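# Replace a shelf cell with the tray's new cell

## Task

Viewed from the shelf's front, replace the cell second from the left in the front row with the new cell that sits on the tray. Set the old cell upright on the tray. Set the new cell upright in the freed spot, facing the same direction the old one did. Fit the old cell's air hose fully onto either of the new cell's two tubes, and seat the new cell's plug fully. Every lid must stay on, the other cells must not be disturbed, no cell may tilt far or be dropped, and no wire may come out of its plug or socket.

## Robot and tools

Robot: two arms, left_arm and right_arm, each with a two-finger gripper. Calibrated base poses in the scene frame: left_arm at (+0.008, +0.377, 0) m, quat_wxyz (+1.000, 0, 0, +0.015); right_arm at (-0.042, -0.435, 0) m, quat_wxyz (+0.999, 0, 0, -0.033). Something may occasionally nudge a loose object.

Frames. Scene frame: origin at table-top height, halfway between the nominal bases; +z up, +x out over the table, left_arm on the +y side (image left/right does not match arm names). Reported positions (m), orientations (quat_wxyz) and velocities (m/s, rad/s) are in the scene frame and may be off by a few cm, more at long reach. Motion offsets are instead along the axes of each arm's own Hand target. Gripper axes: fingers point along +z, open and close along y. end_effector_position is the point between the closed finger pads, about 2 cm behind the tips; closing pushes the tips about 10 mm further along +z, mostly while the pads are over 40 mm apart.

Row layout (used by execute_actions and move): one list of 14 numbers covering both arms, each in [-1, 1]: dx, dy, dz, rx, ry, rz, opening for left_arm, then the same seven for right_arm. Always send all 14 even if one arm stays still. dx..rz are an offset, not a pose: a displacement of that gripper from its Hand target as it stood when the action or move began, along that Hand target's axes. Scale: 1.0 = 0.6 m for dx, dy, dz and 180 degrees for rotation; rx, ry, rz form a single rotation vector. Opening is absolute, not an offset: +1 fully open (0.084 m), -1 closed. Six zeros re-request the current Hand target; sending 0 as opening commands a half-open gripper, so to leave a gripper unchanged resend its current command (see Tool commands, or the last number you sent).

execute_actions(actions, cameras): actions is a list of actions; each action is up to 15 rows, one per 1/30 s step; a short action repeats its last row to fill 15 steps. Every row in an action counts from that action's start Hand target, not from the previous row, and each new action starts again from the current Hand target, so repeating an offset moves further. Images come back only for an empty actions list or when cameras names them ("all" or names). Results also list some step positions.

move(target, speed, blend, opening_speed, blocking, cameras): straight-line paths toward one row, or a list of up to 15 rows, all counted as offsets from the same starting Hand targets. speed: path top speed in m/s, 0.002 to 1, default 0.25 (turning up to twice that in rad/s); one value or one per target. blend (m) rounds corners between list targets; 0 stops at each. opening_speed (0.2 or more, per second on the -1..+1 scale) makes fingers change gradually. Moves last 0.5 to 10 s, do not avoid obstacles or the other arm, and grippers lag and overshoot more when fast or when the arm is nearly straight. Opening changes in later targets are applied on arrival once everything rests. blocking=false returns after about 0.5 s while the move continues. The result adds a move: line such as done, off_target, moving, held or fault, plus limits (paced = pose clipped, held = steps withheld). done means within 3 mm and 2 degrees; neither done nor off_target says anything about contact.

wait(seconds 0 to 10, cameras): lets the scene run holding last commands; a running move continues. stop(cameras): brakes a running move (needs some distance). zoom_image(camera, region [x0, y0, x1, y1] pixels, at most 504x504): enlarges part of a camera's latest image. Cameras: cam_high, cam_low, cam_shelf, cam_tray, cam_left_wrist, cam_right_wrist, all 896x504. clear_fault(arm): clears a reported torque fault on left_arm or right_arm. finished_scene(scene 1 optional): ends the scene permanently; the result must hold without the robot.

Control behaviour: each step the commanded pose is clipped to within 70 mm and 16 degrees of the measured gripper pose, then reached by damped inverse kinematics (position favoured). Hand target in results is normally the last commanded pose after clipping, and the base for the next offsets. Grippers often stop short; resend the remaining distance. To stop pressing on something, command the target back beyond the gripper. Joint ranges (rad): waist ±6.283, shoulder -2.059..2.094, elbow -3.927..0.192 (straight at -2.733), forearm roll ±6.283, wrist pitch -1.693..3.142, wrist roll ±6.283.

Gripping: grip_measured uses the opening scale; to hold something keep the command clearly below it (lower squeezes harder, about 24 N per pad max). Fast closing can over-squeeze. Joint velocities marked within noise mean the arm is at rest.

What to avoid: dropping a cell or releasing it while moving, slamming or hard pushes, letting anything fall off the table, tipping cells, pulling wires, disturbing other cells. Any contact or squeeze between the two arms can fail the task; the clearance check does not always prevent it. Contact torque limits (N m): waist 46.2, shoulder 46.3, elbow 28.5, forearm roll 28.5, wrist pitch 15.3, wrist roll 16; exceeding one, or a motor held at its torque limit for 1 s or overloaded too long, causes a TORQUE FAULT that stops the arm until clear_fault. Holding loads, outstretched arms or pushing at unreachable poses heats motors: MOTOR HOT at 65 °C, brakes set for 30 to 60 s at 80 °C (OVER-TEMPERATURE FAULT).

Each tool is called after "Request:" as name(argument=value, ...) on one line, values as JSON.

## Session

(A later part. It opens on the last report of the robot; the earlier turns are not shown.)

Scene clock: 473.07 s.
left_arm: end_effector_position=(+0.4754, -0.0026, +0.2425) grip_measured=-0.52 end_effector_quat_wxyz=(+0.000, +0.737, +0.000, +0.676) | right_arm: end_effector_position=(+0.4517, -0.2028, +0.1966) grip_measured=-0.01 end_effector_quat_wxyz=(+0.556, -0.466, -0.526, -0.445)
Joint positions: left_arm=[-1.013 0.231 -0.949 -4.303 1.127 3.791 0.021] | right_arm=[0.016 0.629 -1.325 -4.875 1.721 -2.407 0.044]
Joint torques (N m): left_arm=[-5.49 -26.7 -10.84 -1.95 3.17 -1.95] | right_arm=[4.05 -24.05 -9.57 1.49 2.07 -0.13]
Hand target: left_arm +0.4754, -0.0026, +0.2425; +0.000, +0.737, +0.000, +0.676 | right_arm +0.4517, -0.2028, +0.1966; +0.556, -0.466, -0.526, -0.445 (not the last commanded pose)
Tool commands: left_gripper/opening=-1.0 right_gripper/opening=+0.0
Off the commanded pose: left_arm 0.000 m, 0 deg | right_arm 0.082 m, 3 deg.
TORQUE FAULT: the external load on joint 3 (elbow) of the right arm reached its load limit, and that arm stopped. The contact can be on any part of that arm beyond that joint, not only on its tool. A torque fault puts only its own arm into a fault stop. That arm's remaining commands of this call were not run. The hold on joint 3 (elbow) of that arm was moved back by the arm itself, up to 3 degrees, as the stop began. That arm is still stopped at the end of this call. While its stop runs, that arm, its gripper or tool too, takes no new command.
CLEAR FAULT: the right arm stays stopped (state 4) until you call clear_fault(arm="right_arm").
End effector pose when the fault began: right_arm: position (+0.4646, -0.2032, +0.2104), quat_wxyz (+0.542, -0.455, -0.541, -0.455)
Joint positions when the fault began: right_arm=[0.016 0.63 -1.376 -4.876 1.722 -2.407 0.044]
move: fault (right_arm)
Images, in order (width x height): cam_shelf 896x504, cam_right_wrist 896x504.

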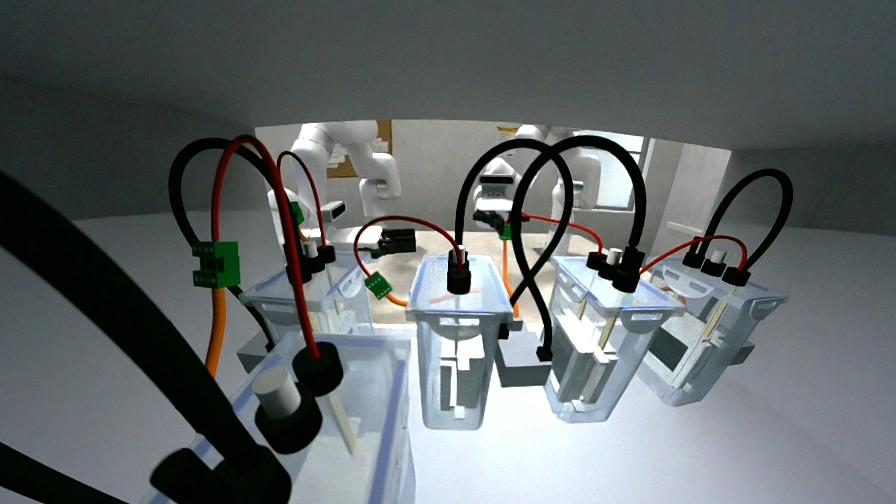

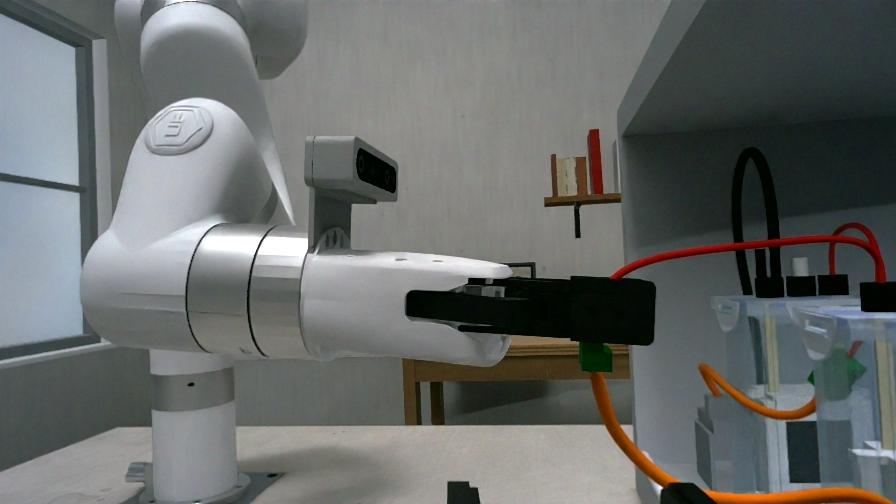

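Request:
clear_fault(arm="right_arm")

Request:
move(target=[0,0,0,0,0,0,-1,0.03,-0.12,-0.065,0,0,0,0], speed=0.15)

Request:
move(target=[0,0.0075,-0.0017,-0.2213,0,0.0193,-1,0,0,0,0,0,0,0], speed=0.15, cameras=["cam_right_wrist","cam_left_wrist","cam_shelf","cam_high"])

Scene clock: 484.90 s.
left_arm: end_effector_position=(+0.4754, -0.0026, +0.2425) grip_measured=-0.52 end_effector_quat_wxyz=(+0.000, +0.737, +0.000, +0.676) | right_arm: end_effector_position=(+0.4517, -0.2028, +0.1966) grip_measured=-0.01 end_effector_quat_wxyz=(+0.556, -0.466, -0.526, -0.445)
Joint positions: left_arm=[-1.013 0.231 -0.949 -4.303 1.127 3.791 0.021] | right_arm=[0.016 0.629 -1.325 -4.875 1.721 -2.407 0.044]
Joint torques (N m): left_arm=[-5.37 -26.86 -10.81 -1.88 2.66 -1.85] | right_arm=[4.27 -24.11 -9.96 1.24 2.09 -0.06]
Hand target: left_arm +0.4754, -0.0026, +0.2425; +0.000, +0.737, +0.000, +0.676 | right_arm +0.4517, -0.2028, +0.1966; +0.556, -0.466, -0.526, -0.445 (not the last commanded pose)
Tool commands: left_gripper/opening=-1.0 right_gripper/opening=+0.0
Off the commanded pose: left_arm 0.000 m, 0 deg | right_arm 0.082 m, 3 deg.
TORQUE FAULT, CONTINUED: the right arm's stop, for the torque fault of joint 3 (elbow) that an earlier result reported, is over. The call counts as one of the actions that you can send in this scene. The hold on joint 3 (elbow) of that arm was moved back by the arm itself, up to 3 degrees, as the stop began. That arm's target is now where it stood when the stop ended, not its last command. That arm keeps its grip as last carried out and accepts commands again: back off and push less far.
CLEAR FAULT: your call cleared the right arm's torque fault. If a joint's load stays at its limit, that arm stops again at once.

Scene clock: 485.93 s.
left_arm: end_effector_position=(+0.4754, -0.0026, +0.2425) grip_measured=-0.52 end_effector_quat_wxyz=(+0.000, +0.737, +0.000, +0.676) | right_arm: end_effector_position=(+0.3884, -0.2536, +0.2177) grip_measured=-0.01 end_effector_quat_wxyz=(+0.556, -0.466, -0.526, -0.445)
Joint positions: left_arm=[-1.013 0.231 -0.949 -4.303 1.127 3.791 0.021] | right_arm=[-0.106 0.432 -1.079 -4.982 1.785 -2.471 0.044]
Joint torques (N m): left_arm=[-5.55 -26.78 -10.7 -1.95 2.58 -1.89] | right_arm=[-4.4 -29.15 -8.92 -2.36 3.85 -2.17]
Hand target: left_arm +0.4754, -0.0026, +0.2425; +0.000, +0.737, +0.000, +0.676 | right_arm +0.3884, -0.2536, +0.2177; +0.556, -0.466, -0.526, -0.445
Off the commanded pose: left_arm 0.000 m, 0 deg | right_arm 0.000 m, 0 deg.
move: done

Scene clock: 488.80 s.
left_arm: end_effector_position=(+0.4744, -0.0071, +0.2426) grip_measured=-0.52 end_effector_quat_wxyz=(+0.231, +0.693, -0.252, +0.635) | right_arm: end_effector_position=(+0.3884, -0.2536, +0.2177) grip_measured=-0.01 end_effector_quat_wxyz=(+0.556, -0.466, -0.526, -0.445)
Joint positions: left_arm=[-0.715 0.081 -0.801 -3.122 0.764 3.128 0.021] | right_arm=[-0.106 0.432 -1.079 -4.982 1.785 -2.471 0.044]
Joint torques (N m): left_arm=[3.69 -22.16 -18.28 3.35 4.6 -2.12] | right_arm=[-4.5 -29.26 -9.06 -2.41 3.75 -2.09]
Hand target: left_arm +0.4744, -0.0071, +0.2426; +0.231, +0.693, -0.252, +0.635 | right_arm +0.3884, -0.2536, +0.2177; +0.556, -0.466, -0.526, -0.445
Off the commanded pose: left_arm 0.000 m, 0 deg | right_arm 0.000 m, 0 deg.
move: done
Images, in order (width x height): cam_high 896x504, cam_shelf 896x504, cam_left_wrist 896x504, cam_right_wrist 896x504.

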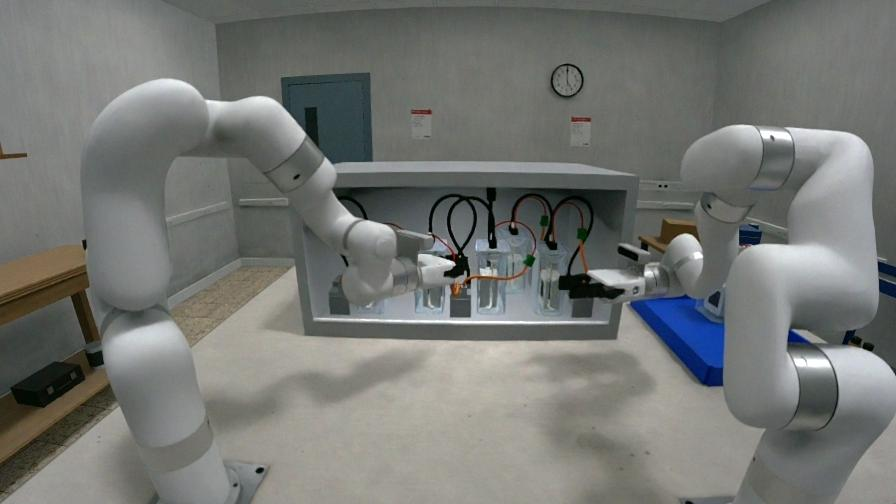

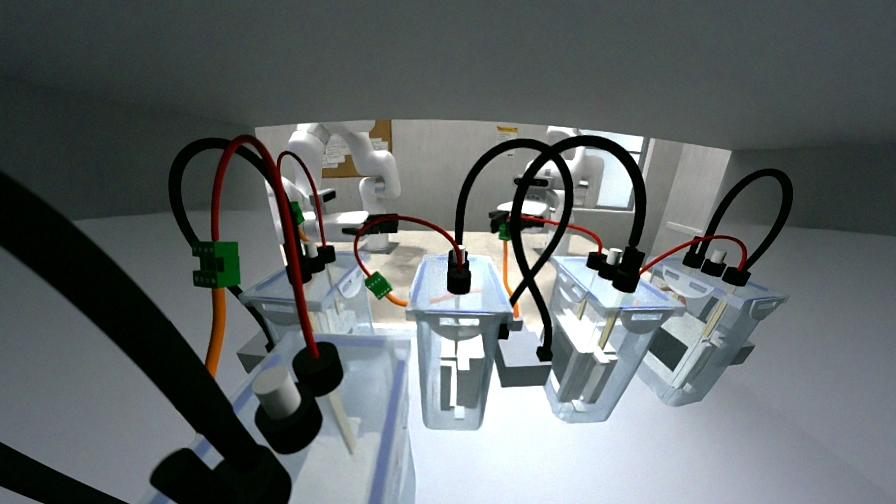

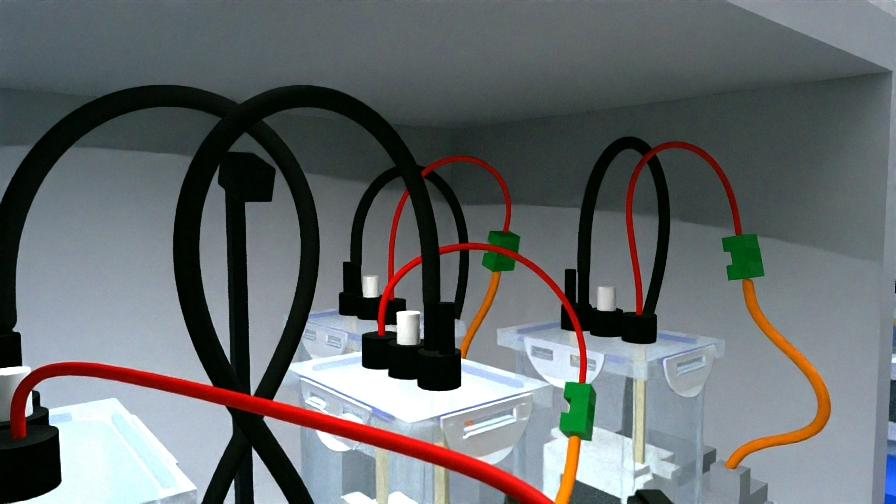

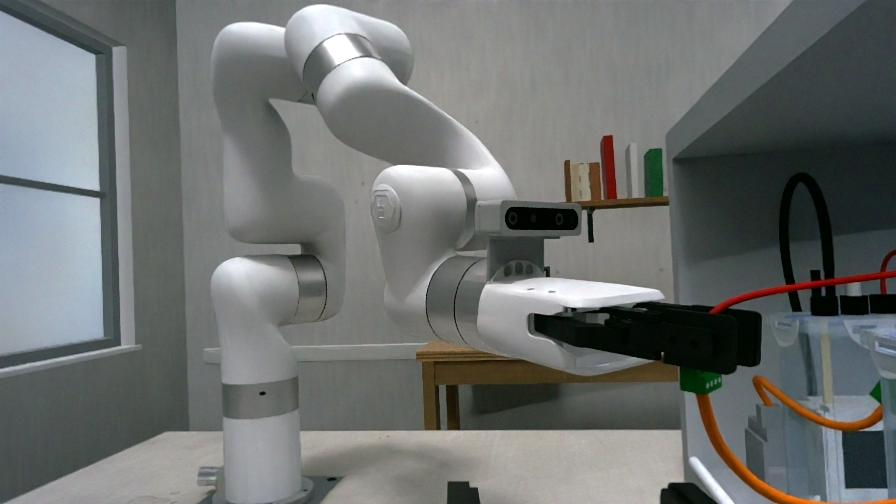

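Request:
move(target=[0,0,0,0,0,0,-1,-0.023,0.039,0.250,-0.276,0.003,-0.0167,0], speed=0.2, cameras=["cam_right_wrist","cam_low","cam_shelf","cam_high"])

Request:
zoom_image(camera="cam_right_wrist", region=[430, 270, 750, 504])

Scene clock: 500.23 s.
left_arm: end_effector_position=(+0.4744, -0.0071, +0.2426) grip_measured=-0.52 end_effector_quat_wxyz=(+0.231, +0.693, -0.252, +0.635) | right_arm: end_effector_position=(+0.3853, -0.1018, +0.2046) grip_measured=-0.01 end_effector_quat_wxyz=(-0.299, +0.641, +0.300, +0.640)
Joint positions: left_arm=[-0.715 0.081 -0.801 -3.122 0.764 3.128 0.021] | right_arm=[0.593 0.057 -0.535 -3.529 1.123 -2.967 0.044]
Joint torques (N m): left_arm=[3.73 -22.04 -17.96 3.35 4.53 -2.03] | right_arm=[4.47 -12.98 -13.97 4.22 1.25 -2.16]
Hand target: left_arm +0.4744, -0.0071, +0.2426; +0.231, +0.693, -0.252, +0.635 | right_arm +0.3853, -0.1018, +0.2046; -0.299, +0.641, +0.300, +0.640
Off the commanded pose: left_arm 0.000 m, 0 deg | right_arm 0.000 m, 0 deg.
move: done
Images, in order (width x height): cam_high 896x504, cam_low 896x504, cam_shelf 896x504, cam_right_wrist 896x504.

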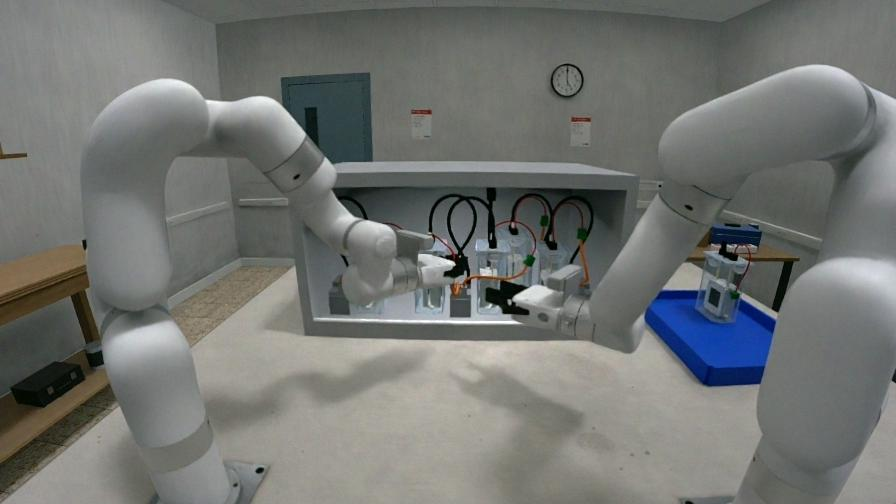

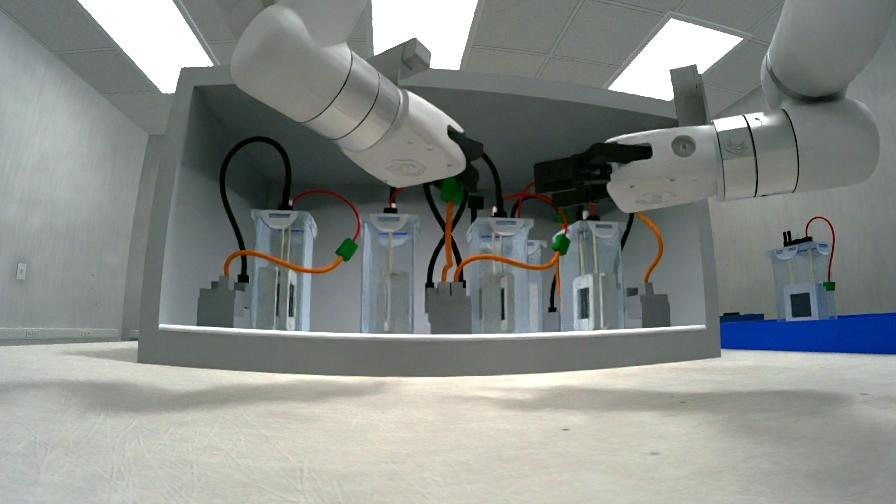

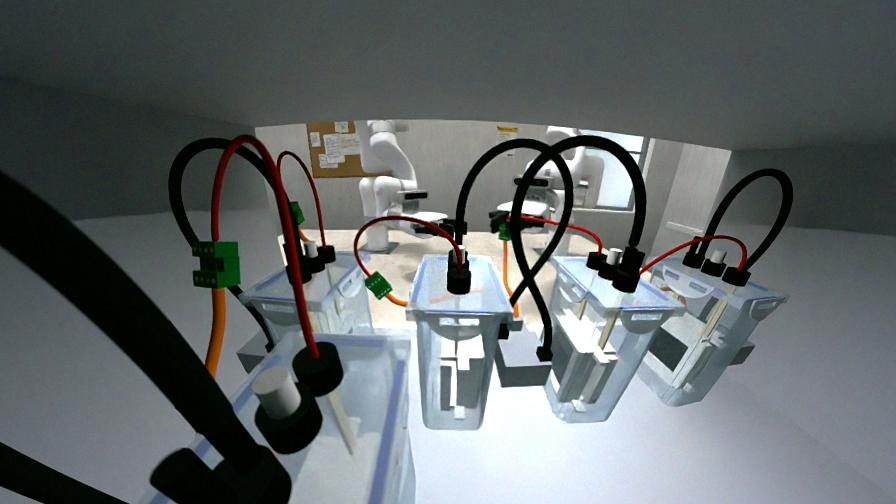

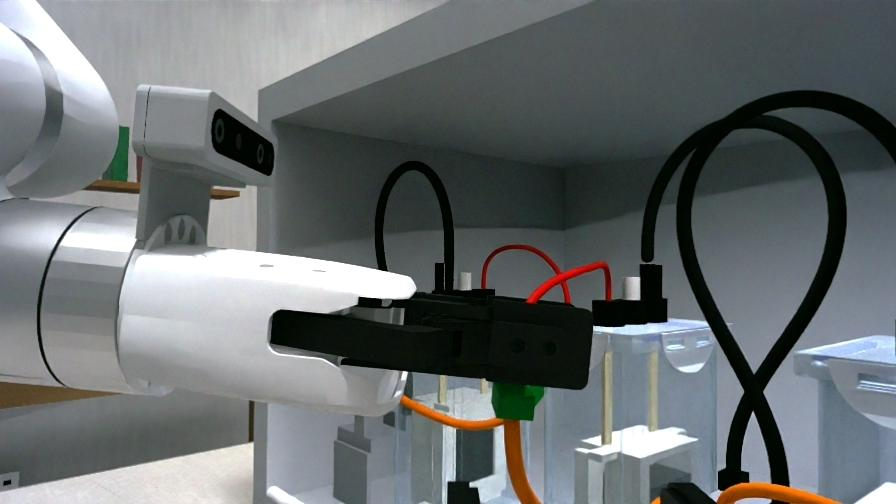

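Scaled by 1.575 from the camera's 896x504 image, which has a finer 1280x720 frame.

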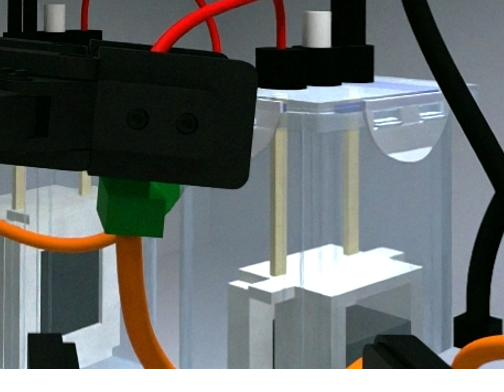

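Request:
move(target=[0,0,0,0,0,0,-1,0.005,-0.0083,0.11,0,0,0,0], speed=0.12, cameras=["cam_right_wrist","cam_shelf"])

Request:
zoom_image(camera="cam_right_wrist", region=[430, 270, 750, 504])

Request:
zoom_image(camera="cam_shelf", region=[420, 170, 560, 280])

Scene clock: 508.30 s.
left_arm: end_effector_position=(+0.4744, -0.0071, +0.2426) grip_measured=-0.52 end_effector_quat_wxyz=(+0.231, +0.693, -0.252, +0.635) | right_arm: end_effector_position=(+0.4237, -0.0479, +0.2076) grip_measured=-0.01 end_effector_quat_wxyz=(-0.299, +0.641, +0.300, +0.640)
Joint positions: left_arm=[-0.715 0.081 -0.801 -3.122 0.764 3.128 0.021] | right_arm=[0.667 0.212 -0.763 -3.46 1.042 -2.977 0.044]
Joint torques (N m): left_arm=[3.56 -22.06 -17.68 3.16 4.53 -2.08] | right_arm=[4.32 -16.87 -14.91 4.18 1.21 -2.18]
Hand target: left_arm +0.4744, -0.0071, +0.2426; +0.231, +0.693, -0.252, +0.635 | right_arm +0.4238, -0.0479, +0.2076; -0.299, +0.641, +0.300, +0.640
Off the commanded pose: left_arm 0.000 m, 0 deg | right_arm 0.000 m, 0 deg.
move: done
Images, in order (width x height): cam_shelf 896x504, cam_right_wrist 896x504.

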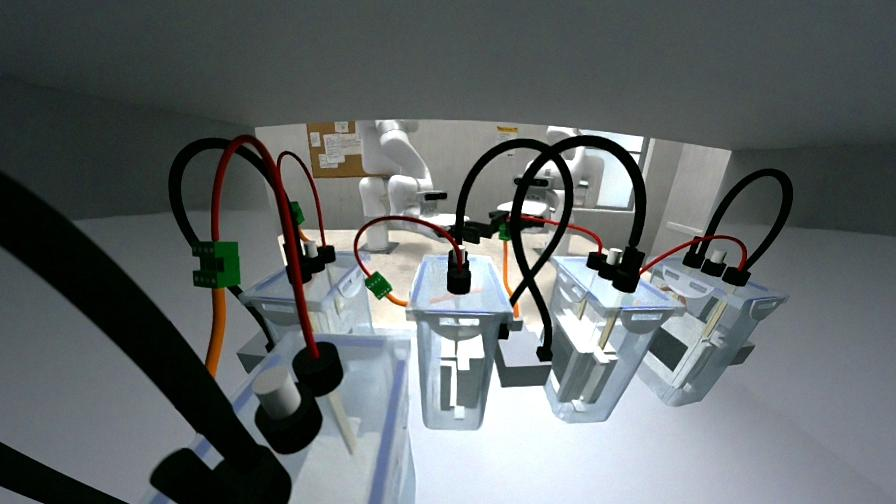

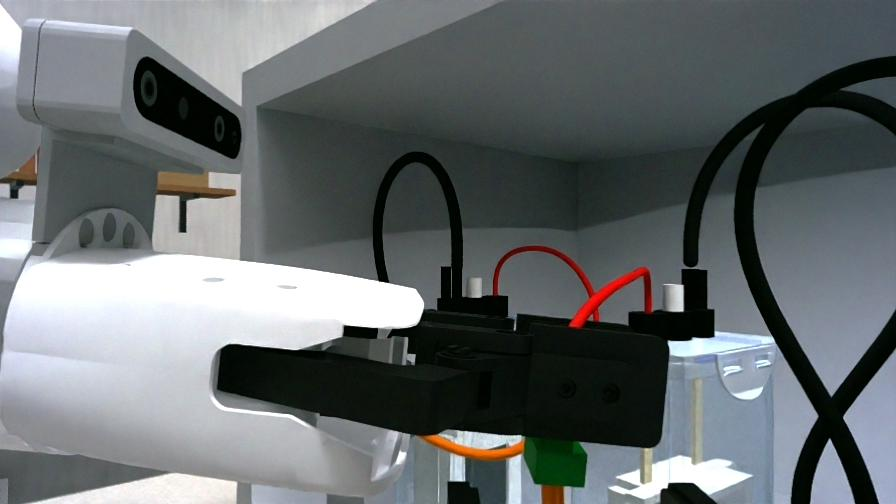

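Scaled by 1.575 from the camera's 896x504 image, which has a finer 1280x720 frame.

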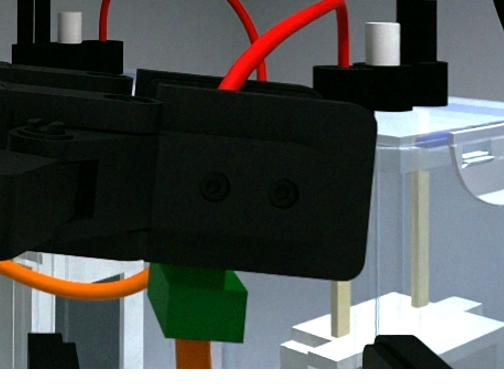

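Scaled by 3.600 from the camera's 896x504 image, which has a finer 1280x720 frame.

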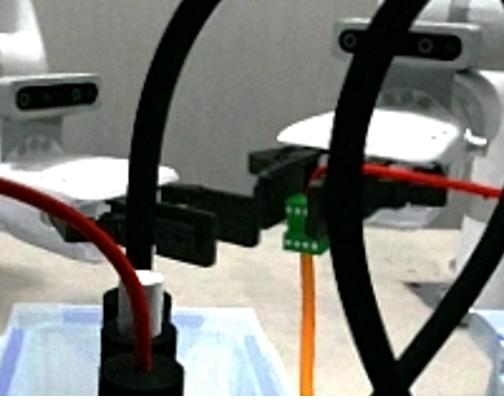

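Request:
move(target=[0,0,0,0,0,0,-1,-0.004,0,0.0917,0,0,0,0], speed=0.08, cameras=["cam_right_wrist","cam_shelf","cam_low"])

Request:
zoom_image(camera="cam_right_wrist", region=[430, 270, 750, 504])

Request:
zoom_image(camera="cam_shelf", region=[460, 190, 540, 260])

Request:
zoom_image(camera="cam_low", region=[400, 120, 540, 240])

Scene clock: 515.03 s.
left_arm: end_effector_position=(+0.4745, -0.0071, +0.2426) grip_measured=-0.52 end_effector_quat_wxyz=(+0.231, +0.693, -0.252, +0.635) | right_arm: end_effector_position=(+0.4455, -0.0215, +0.2061) grip_measured=-0.01 end_effector_quat_wxyz=(-0.299, +0.641, +0.300, +0.640)
Joint positions: left_arm=[-0.715 0.081 -0.801 -3.122 0.764 3.128 0.021] | right_arm=[0.691 0.302 -0.892 -3.439 1.001 -2.978 0.044]
Joint torques (N m): left_arm=[2.06 -23.55 -14.28 3.15 2.27 -2] | right_arm=[-4.61 -28.55 -10.1 -3.62 4.19 -1.39]
Hand target: left_arm +0.4744, -0.0071, +0.2426; +0.231, +0.693, -0.252, +0.635 | right_arm +0.4455, -0.0216, +0.2061; -0.299, +0.641, +0.300, +0.640 (not the last commanded pose)
Off the commanded pose: left_arm 0.000 m, 0 deg | right_arm 0.021 m, 0 deg.
move: held (right_arm; a check stopped the path); limits=held
pose unreachable (right arm): on one or more control steps of this call, first in action 0 (counted from 0), this arm could not follow its commanded pose, so it was not sent that pose on those steps. It may still have moved: this result reports where it is.
cause: moving toward the commanded pose would bring a part of the arm too close to another arm (this arm's gripper and a part of the left arm just beyond its joint 6 (wrist roll), 10 mm apart when this arm was first held).
Images, in order (width x height): cam_low 896x504, cam_shelf 896x504, cam_right_wrist 896x504.

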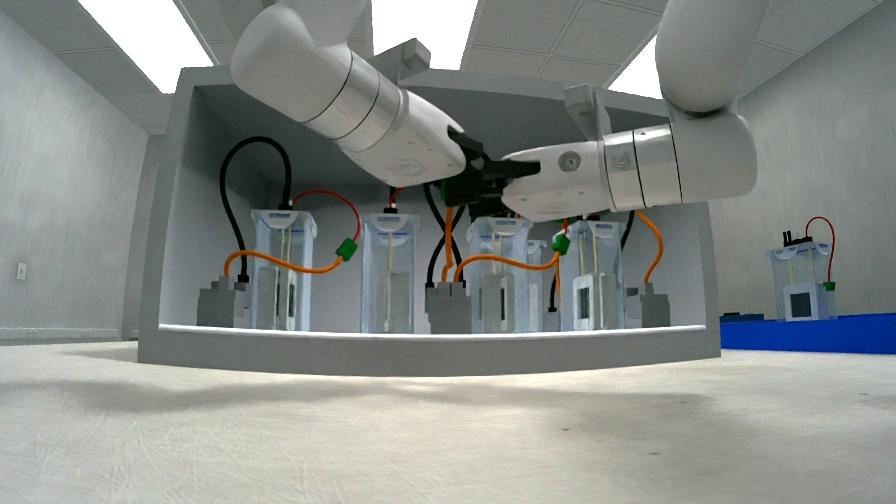

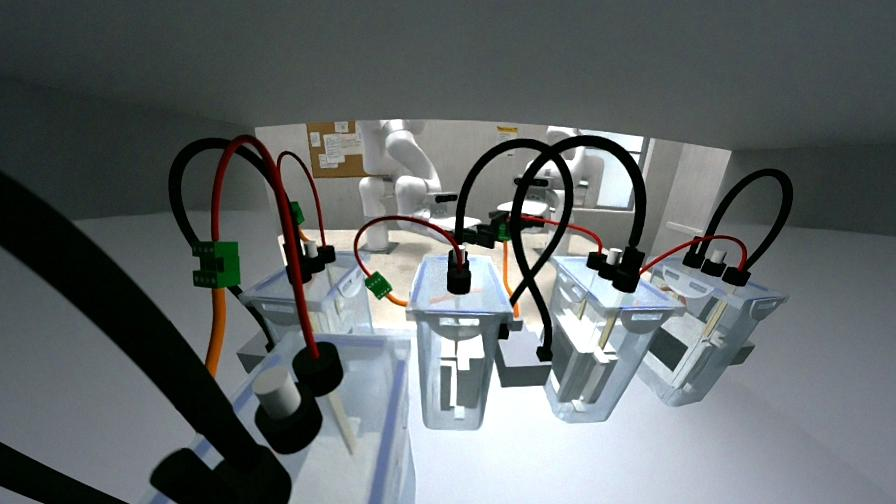

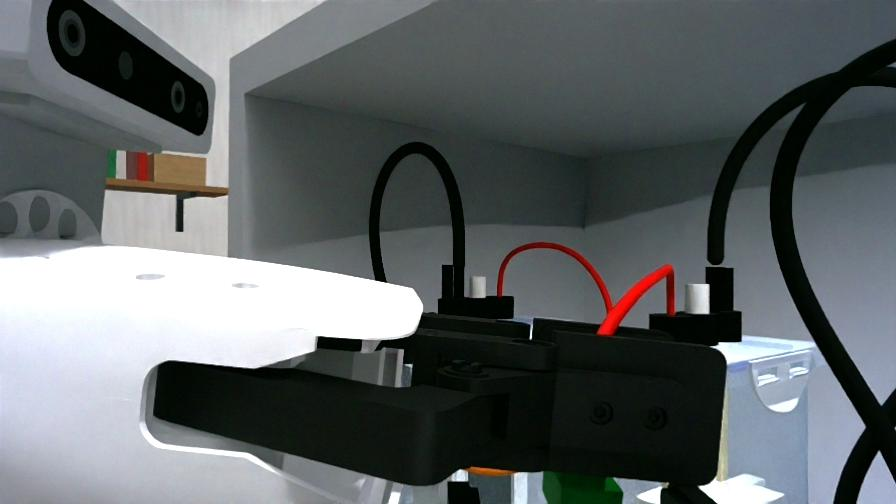

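Scaled by 1.575 from the camera's 896x504 image, which has a finer 1280x720 frame.

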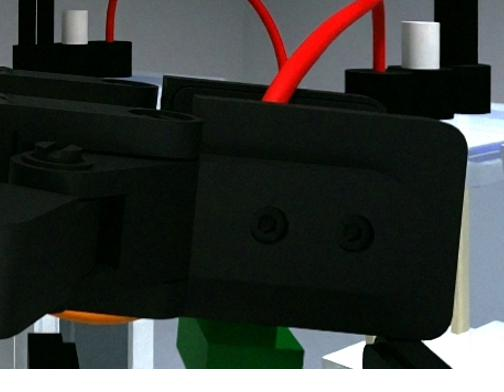

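Scaled by 6.300 from the camera's 896x504 image, which has a finer 1280x720 frame.

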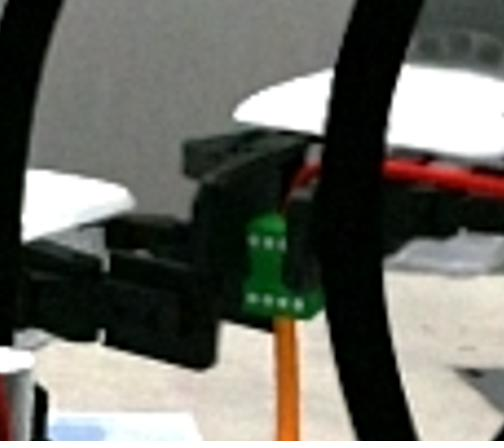

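Scaled by 3.600 from the camera's 896x504 image, which has a finer 1280x720 frame.

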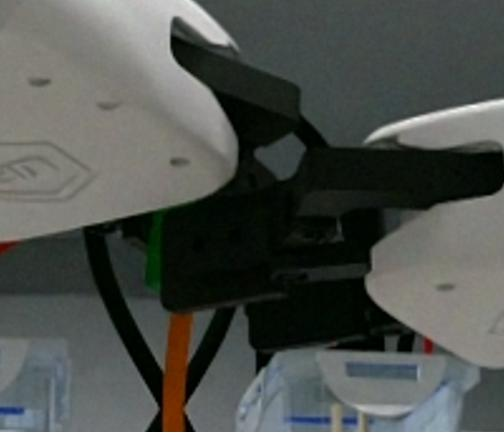

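Request:
move(target=[[0,0,0,0,0,0,-1,-0.0077,0,-0.01,0,0.078,0,-0.3],[0,0,0,0,0,0,-1,-0.0077,0,0.035,0,0.078,0,-0.3]], speed=0.08, cameras=["cam_right_wrist","cam_shelf","cam_low"])

Request:
zoom_image(camera="cam_shelf", region=[460, 190, 540, 260])

Request:
zoom_image(camera="cam_low", region=[400, 120, 540, 240])

Scene clock: 527.93 s.
left_arm: end_effector_position=(+0.4744, -0.0071, +0.2426) grip_measured=-0.52 end_effector_quat_wxyz=(+0.231, +0.693, -0.252, +0.635) | right_arm: end_effector_position=(+0.4590, -0.0055, +0.2015) grip_measured=-0.32 end_effector_quat_wxyz=(-0.334, +0.558, +0.261, +0.714)
Joint positions: left_arm=[-0.715 0.081 -0.801 -3.122 0.764 3.128 0.021] | right_arm=[0.687 0.505 -0.948 -3.391 1.386 -3.032 0.03]
Joint torques (N m): left_arm=[-5.53 -38.89 -10.77 3.13 -0.21 -1.99] | right_arm=[4.31 -21.52 -13.89 4.23 1.58 2.31]
Hand target: left_arm +0.4744, -0.0071, +0.2426; +0.231, +0.693, -0.252, +0.635 | right_arm +0.4590, -0.0055, +0.2015; -0.334, +0.558, +0.261, +0.714
Off the commanded pose: left_arm 0.000 m, 0 deg | right_arm 0.000 m, 0 deg.
move: done
Images, in order (width x height): cam_low 896x504, cam_shelf 896x504, cam_right_wrist 896x504.

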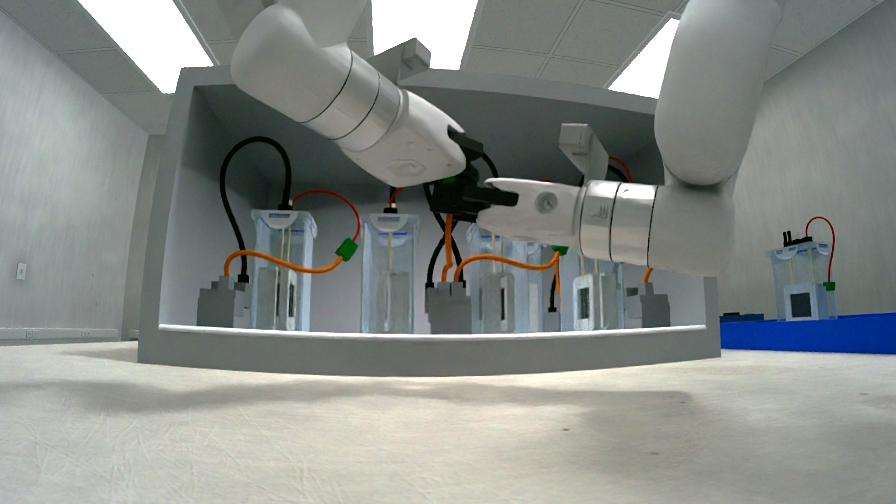

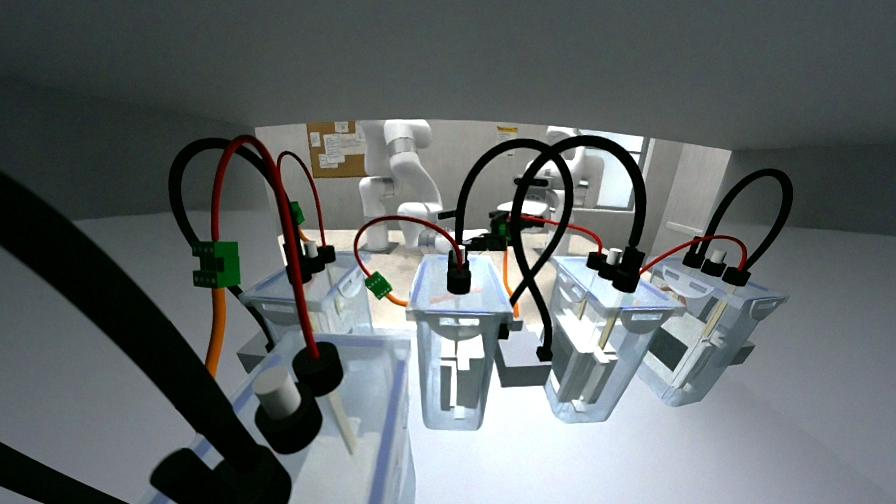

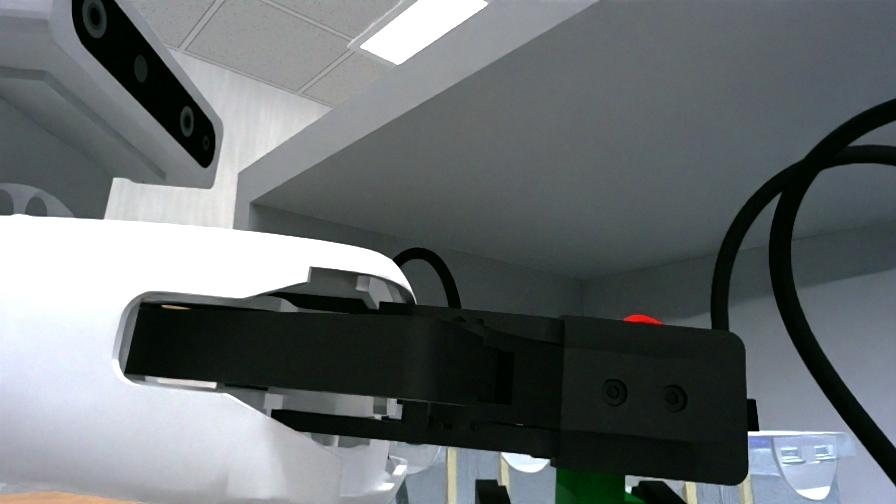

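Scaled by 6.300 from the camera's 896x504 image, which has a finer 1280x720 frame.

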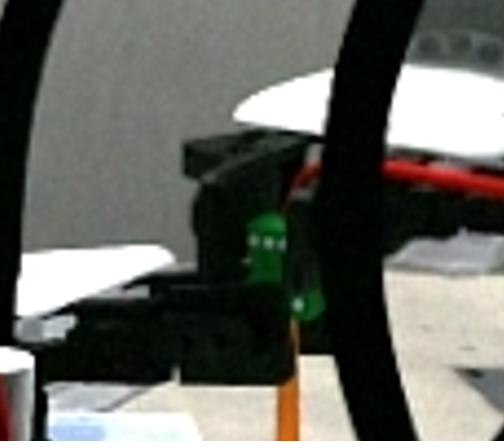

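Scaled by 3.600 from the camera's 896x504 image, which has a finer 1280x720 frame.

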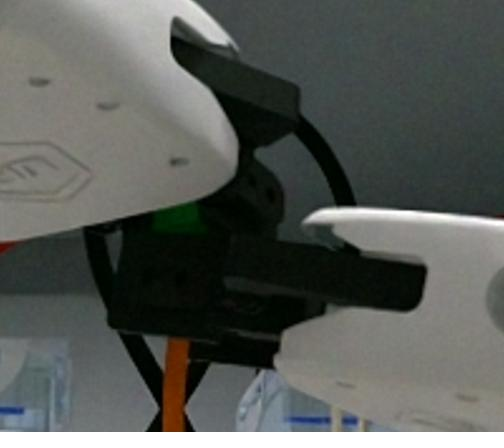

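Request:
move(target=[0,0,0,0,0,0,-1,0,0,0,0,0,0,-1], opening_speed=0.4, cameras=["cam_right_wrist","cam_shelf","cam_low"])

Request:
zoom_image(camera="cam_shelf", region=[460, 190, 540, 260])

Request:
zoom_image(camera="cam_low", region=[400, 120, 540, 240])

Scene clock: 533.50 s.
left_arm: end_effector_position=(+0.4744, -0.0071, +0.2426) grip_measured=-0.52 end_effector_quat_wxyz=(+0.231, +0.693, -0.252, +0.635) | right_arm: end_effector_position=(+0.4590, -0.0055, +0.2015) grip_measured=-0.63 end_effector_quat_wxyz=(-0.334, +0.558, +0.261, +0.714)
Joint positions: left_arm=[-0.715 0.081 -0.801 -3.122 0.764 3.128 0.021] | right_arm=[0.687 0.505 -0.948 -3.391 1.386 -3.032 0.016]
Joint torques (N m): left_arm=[-5.46 -13.98 -19.73 3.2 4.12 -1.97] | right_arm=[17.12 -37.84 -13.96 -9.57 9.22 -0.25]
Hand target: left_arm +0.4744, -0.0071, +0.2426; +0.231, +0.693, -0.252, +0.635 | right_arm +0.4590, -0.0055, +0.2015; -0.334, +0.558, +0.261, +0.714
Off the commanded pose: left_arm 0.000 m, 0 deg | right_arm 0.000 m, 0 deg.
move: done
Images, in order (width x height): cam_low 896x504, cam_shelf 896x504, cam_right_wrist 896x504.

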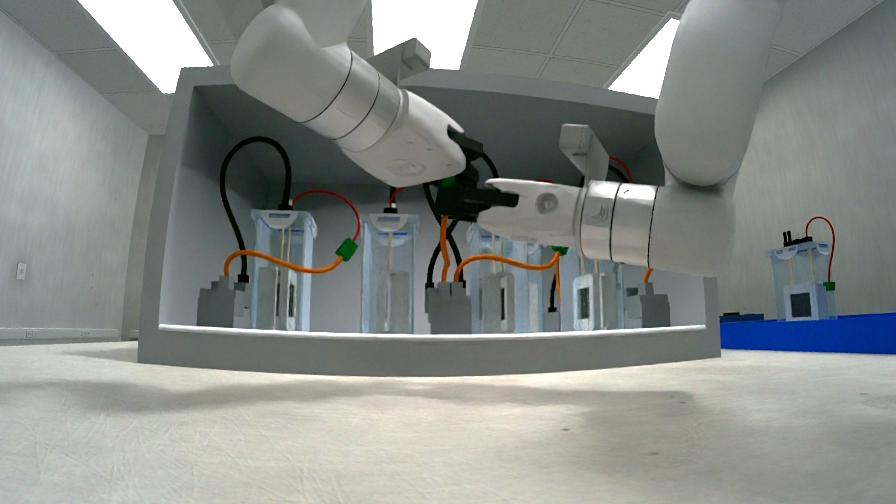

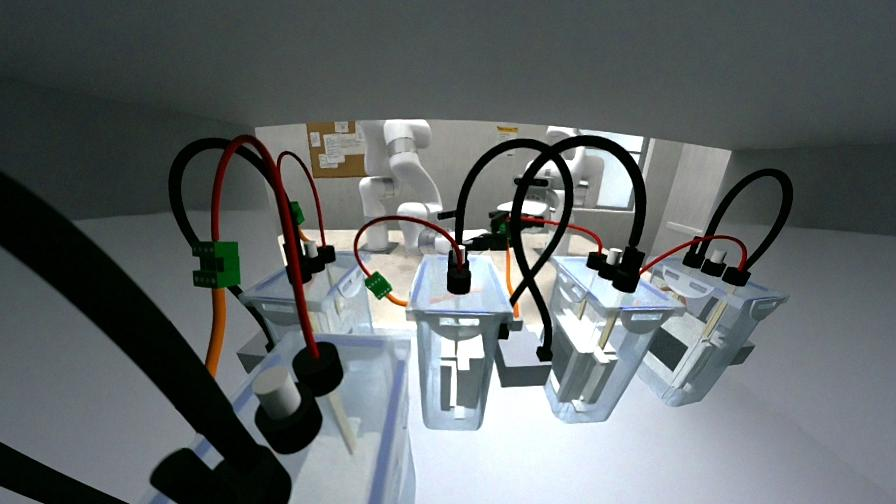

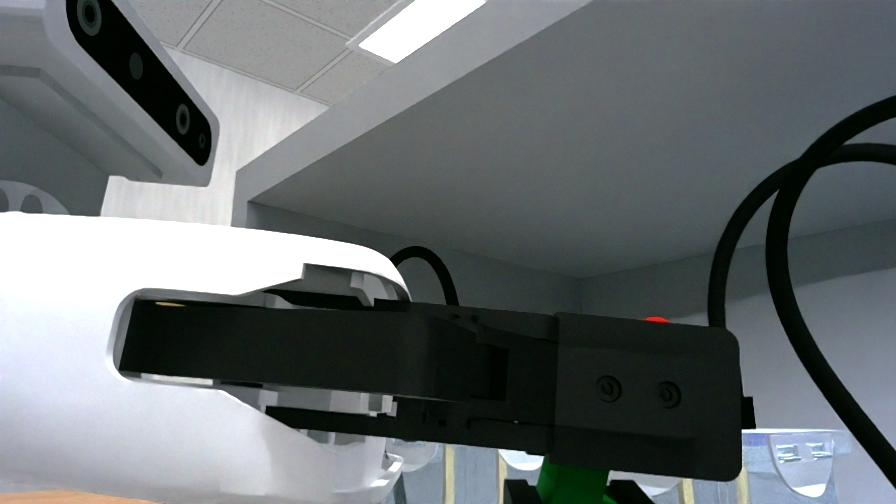

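Scaled by 6.300 from the camera's 896x504 image, which has a finer 1280x720 frame.

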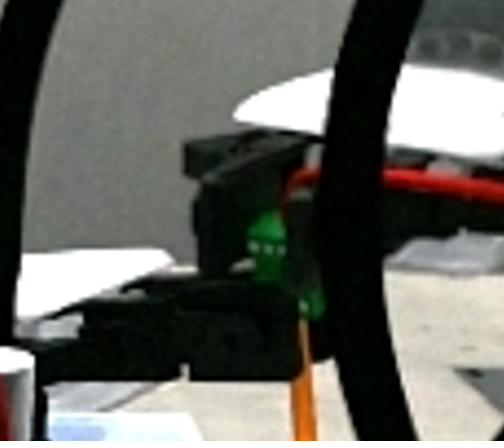

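Scaled by 3.600 from the camera's 896x504 image, which has a finer 1280x720 frame.

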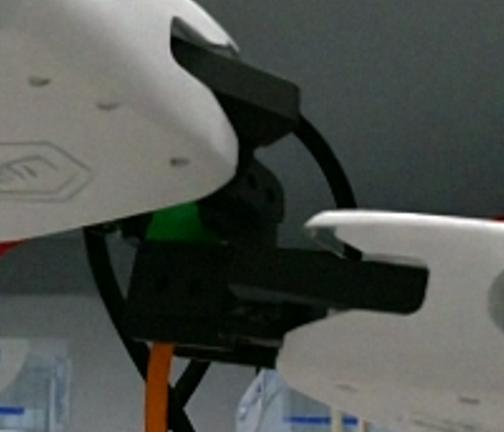

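Request:
move(target=[0,0,0,0,0,0,-0.2,0,0,0,0,0,0,-1], opening_speed=0.4, cameras=["cam_right_wrist","cam_shelf","cam_low"])

Request:
zoom_image(camera="cam_shelf", region=[460, 190, 540, 260])

Request:
zoom_image(camera="cam_low", region=[400, 120, 540, 240])

Scene clock: 539.10 s.
left_arm: end_effector_position=(+0.4744, -0.0071, +0.2426) grip_measured=-0.21 end_effector_quat_wxyz=(+0.231, +0.693, -0.252, +0.635) | right_arm: end_effector_position=(+0.4590, -0.0054, +0.2015) grip_measured=-0.66 end_effector_quat_wxyz=(-0.334, +0.558, +0.261, +0.714)
Joint positions: left_arm=[-0.715 0.081 -0.801 -3.122 0.764 3.128 0.035] | right_arm=[0.687 0.505 -0.948 -3.391 1.386 -3.032 0.015]
Joint torques (N m): left_arm=[0.09 -39.8 -15.53 2.54 3.96 -2.03] | right_arm=[-3.48 -21.28 -8.77 3.81 1.77 -0.66]
Hand target: left_arm +0.4744, -0.0071, +0.2426; +0.231, +0.693, -0.252, +0.635 | right_arm +0.4590, -0.0055, +0.2015; -0.334, +0.558, +0.261, +0.714
Off the commanded pose: left_arm 0.000 m, 0 deg | right_arm 0.000 m, 0 deg.
move: done
Images, in order (width x height): cam_low 896x504, cam_shelf 896x504, cam_right_wrist 896x504.

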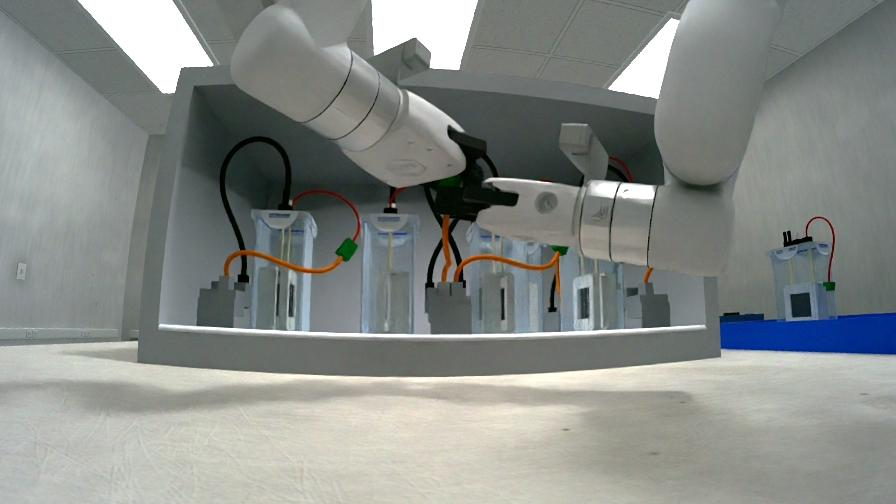

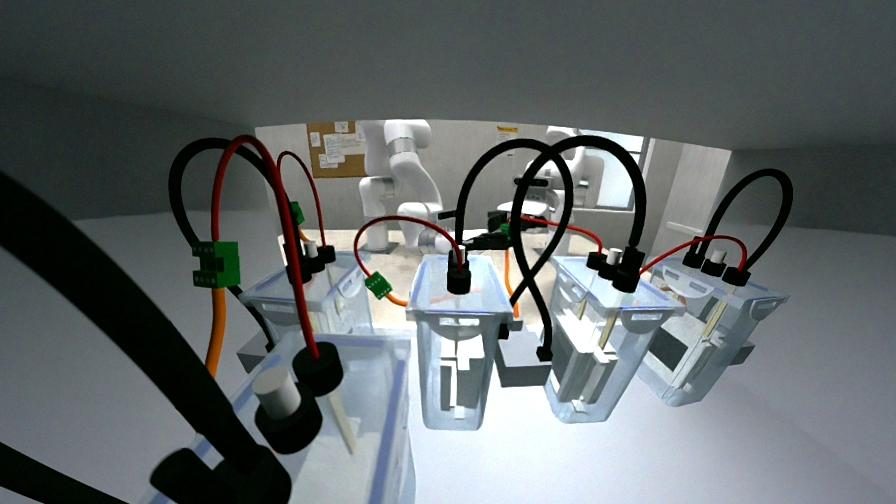

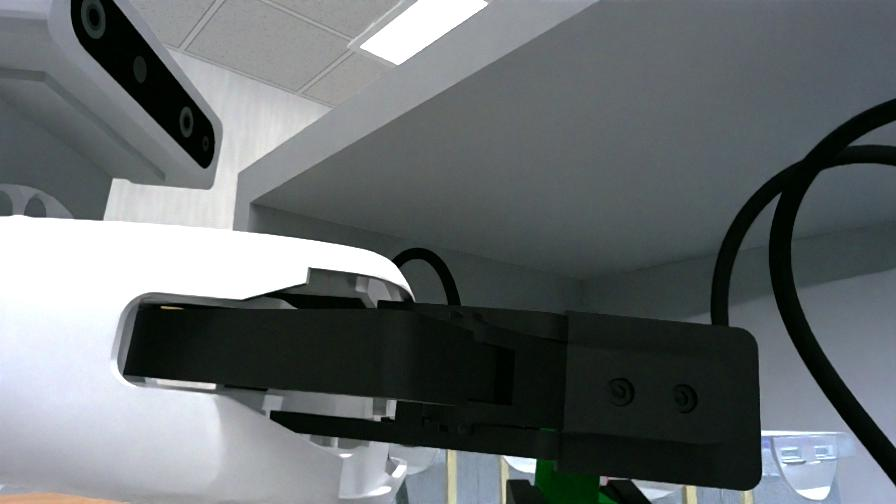

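Scaled by 6.300 from the camera's 896x504 image, which has a finer 1280x720 frame.

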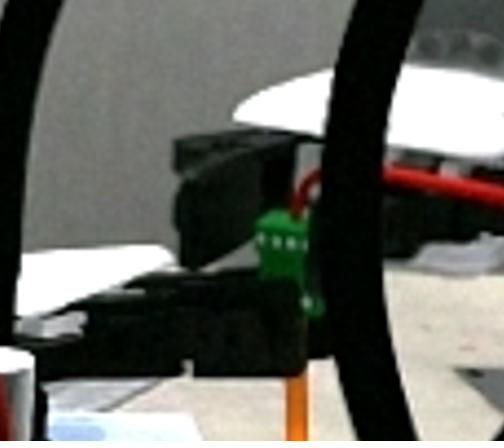

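Scaled by 3.600 from the camera's 896x504 image, which has a finer 1280x720 frame.

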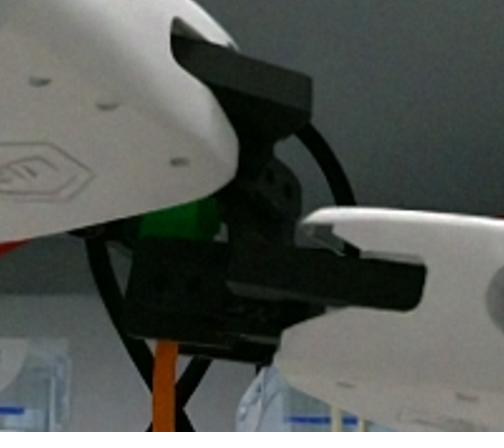

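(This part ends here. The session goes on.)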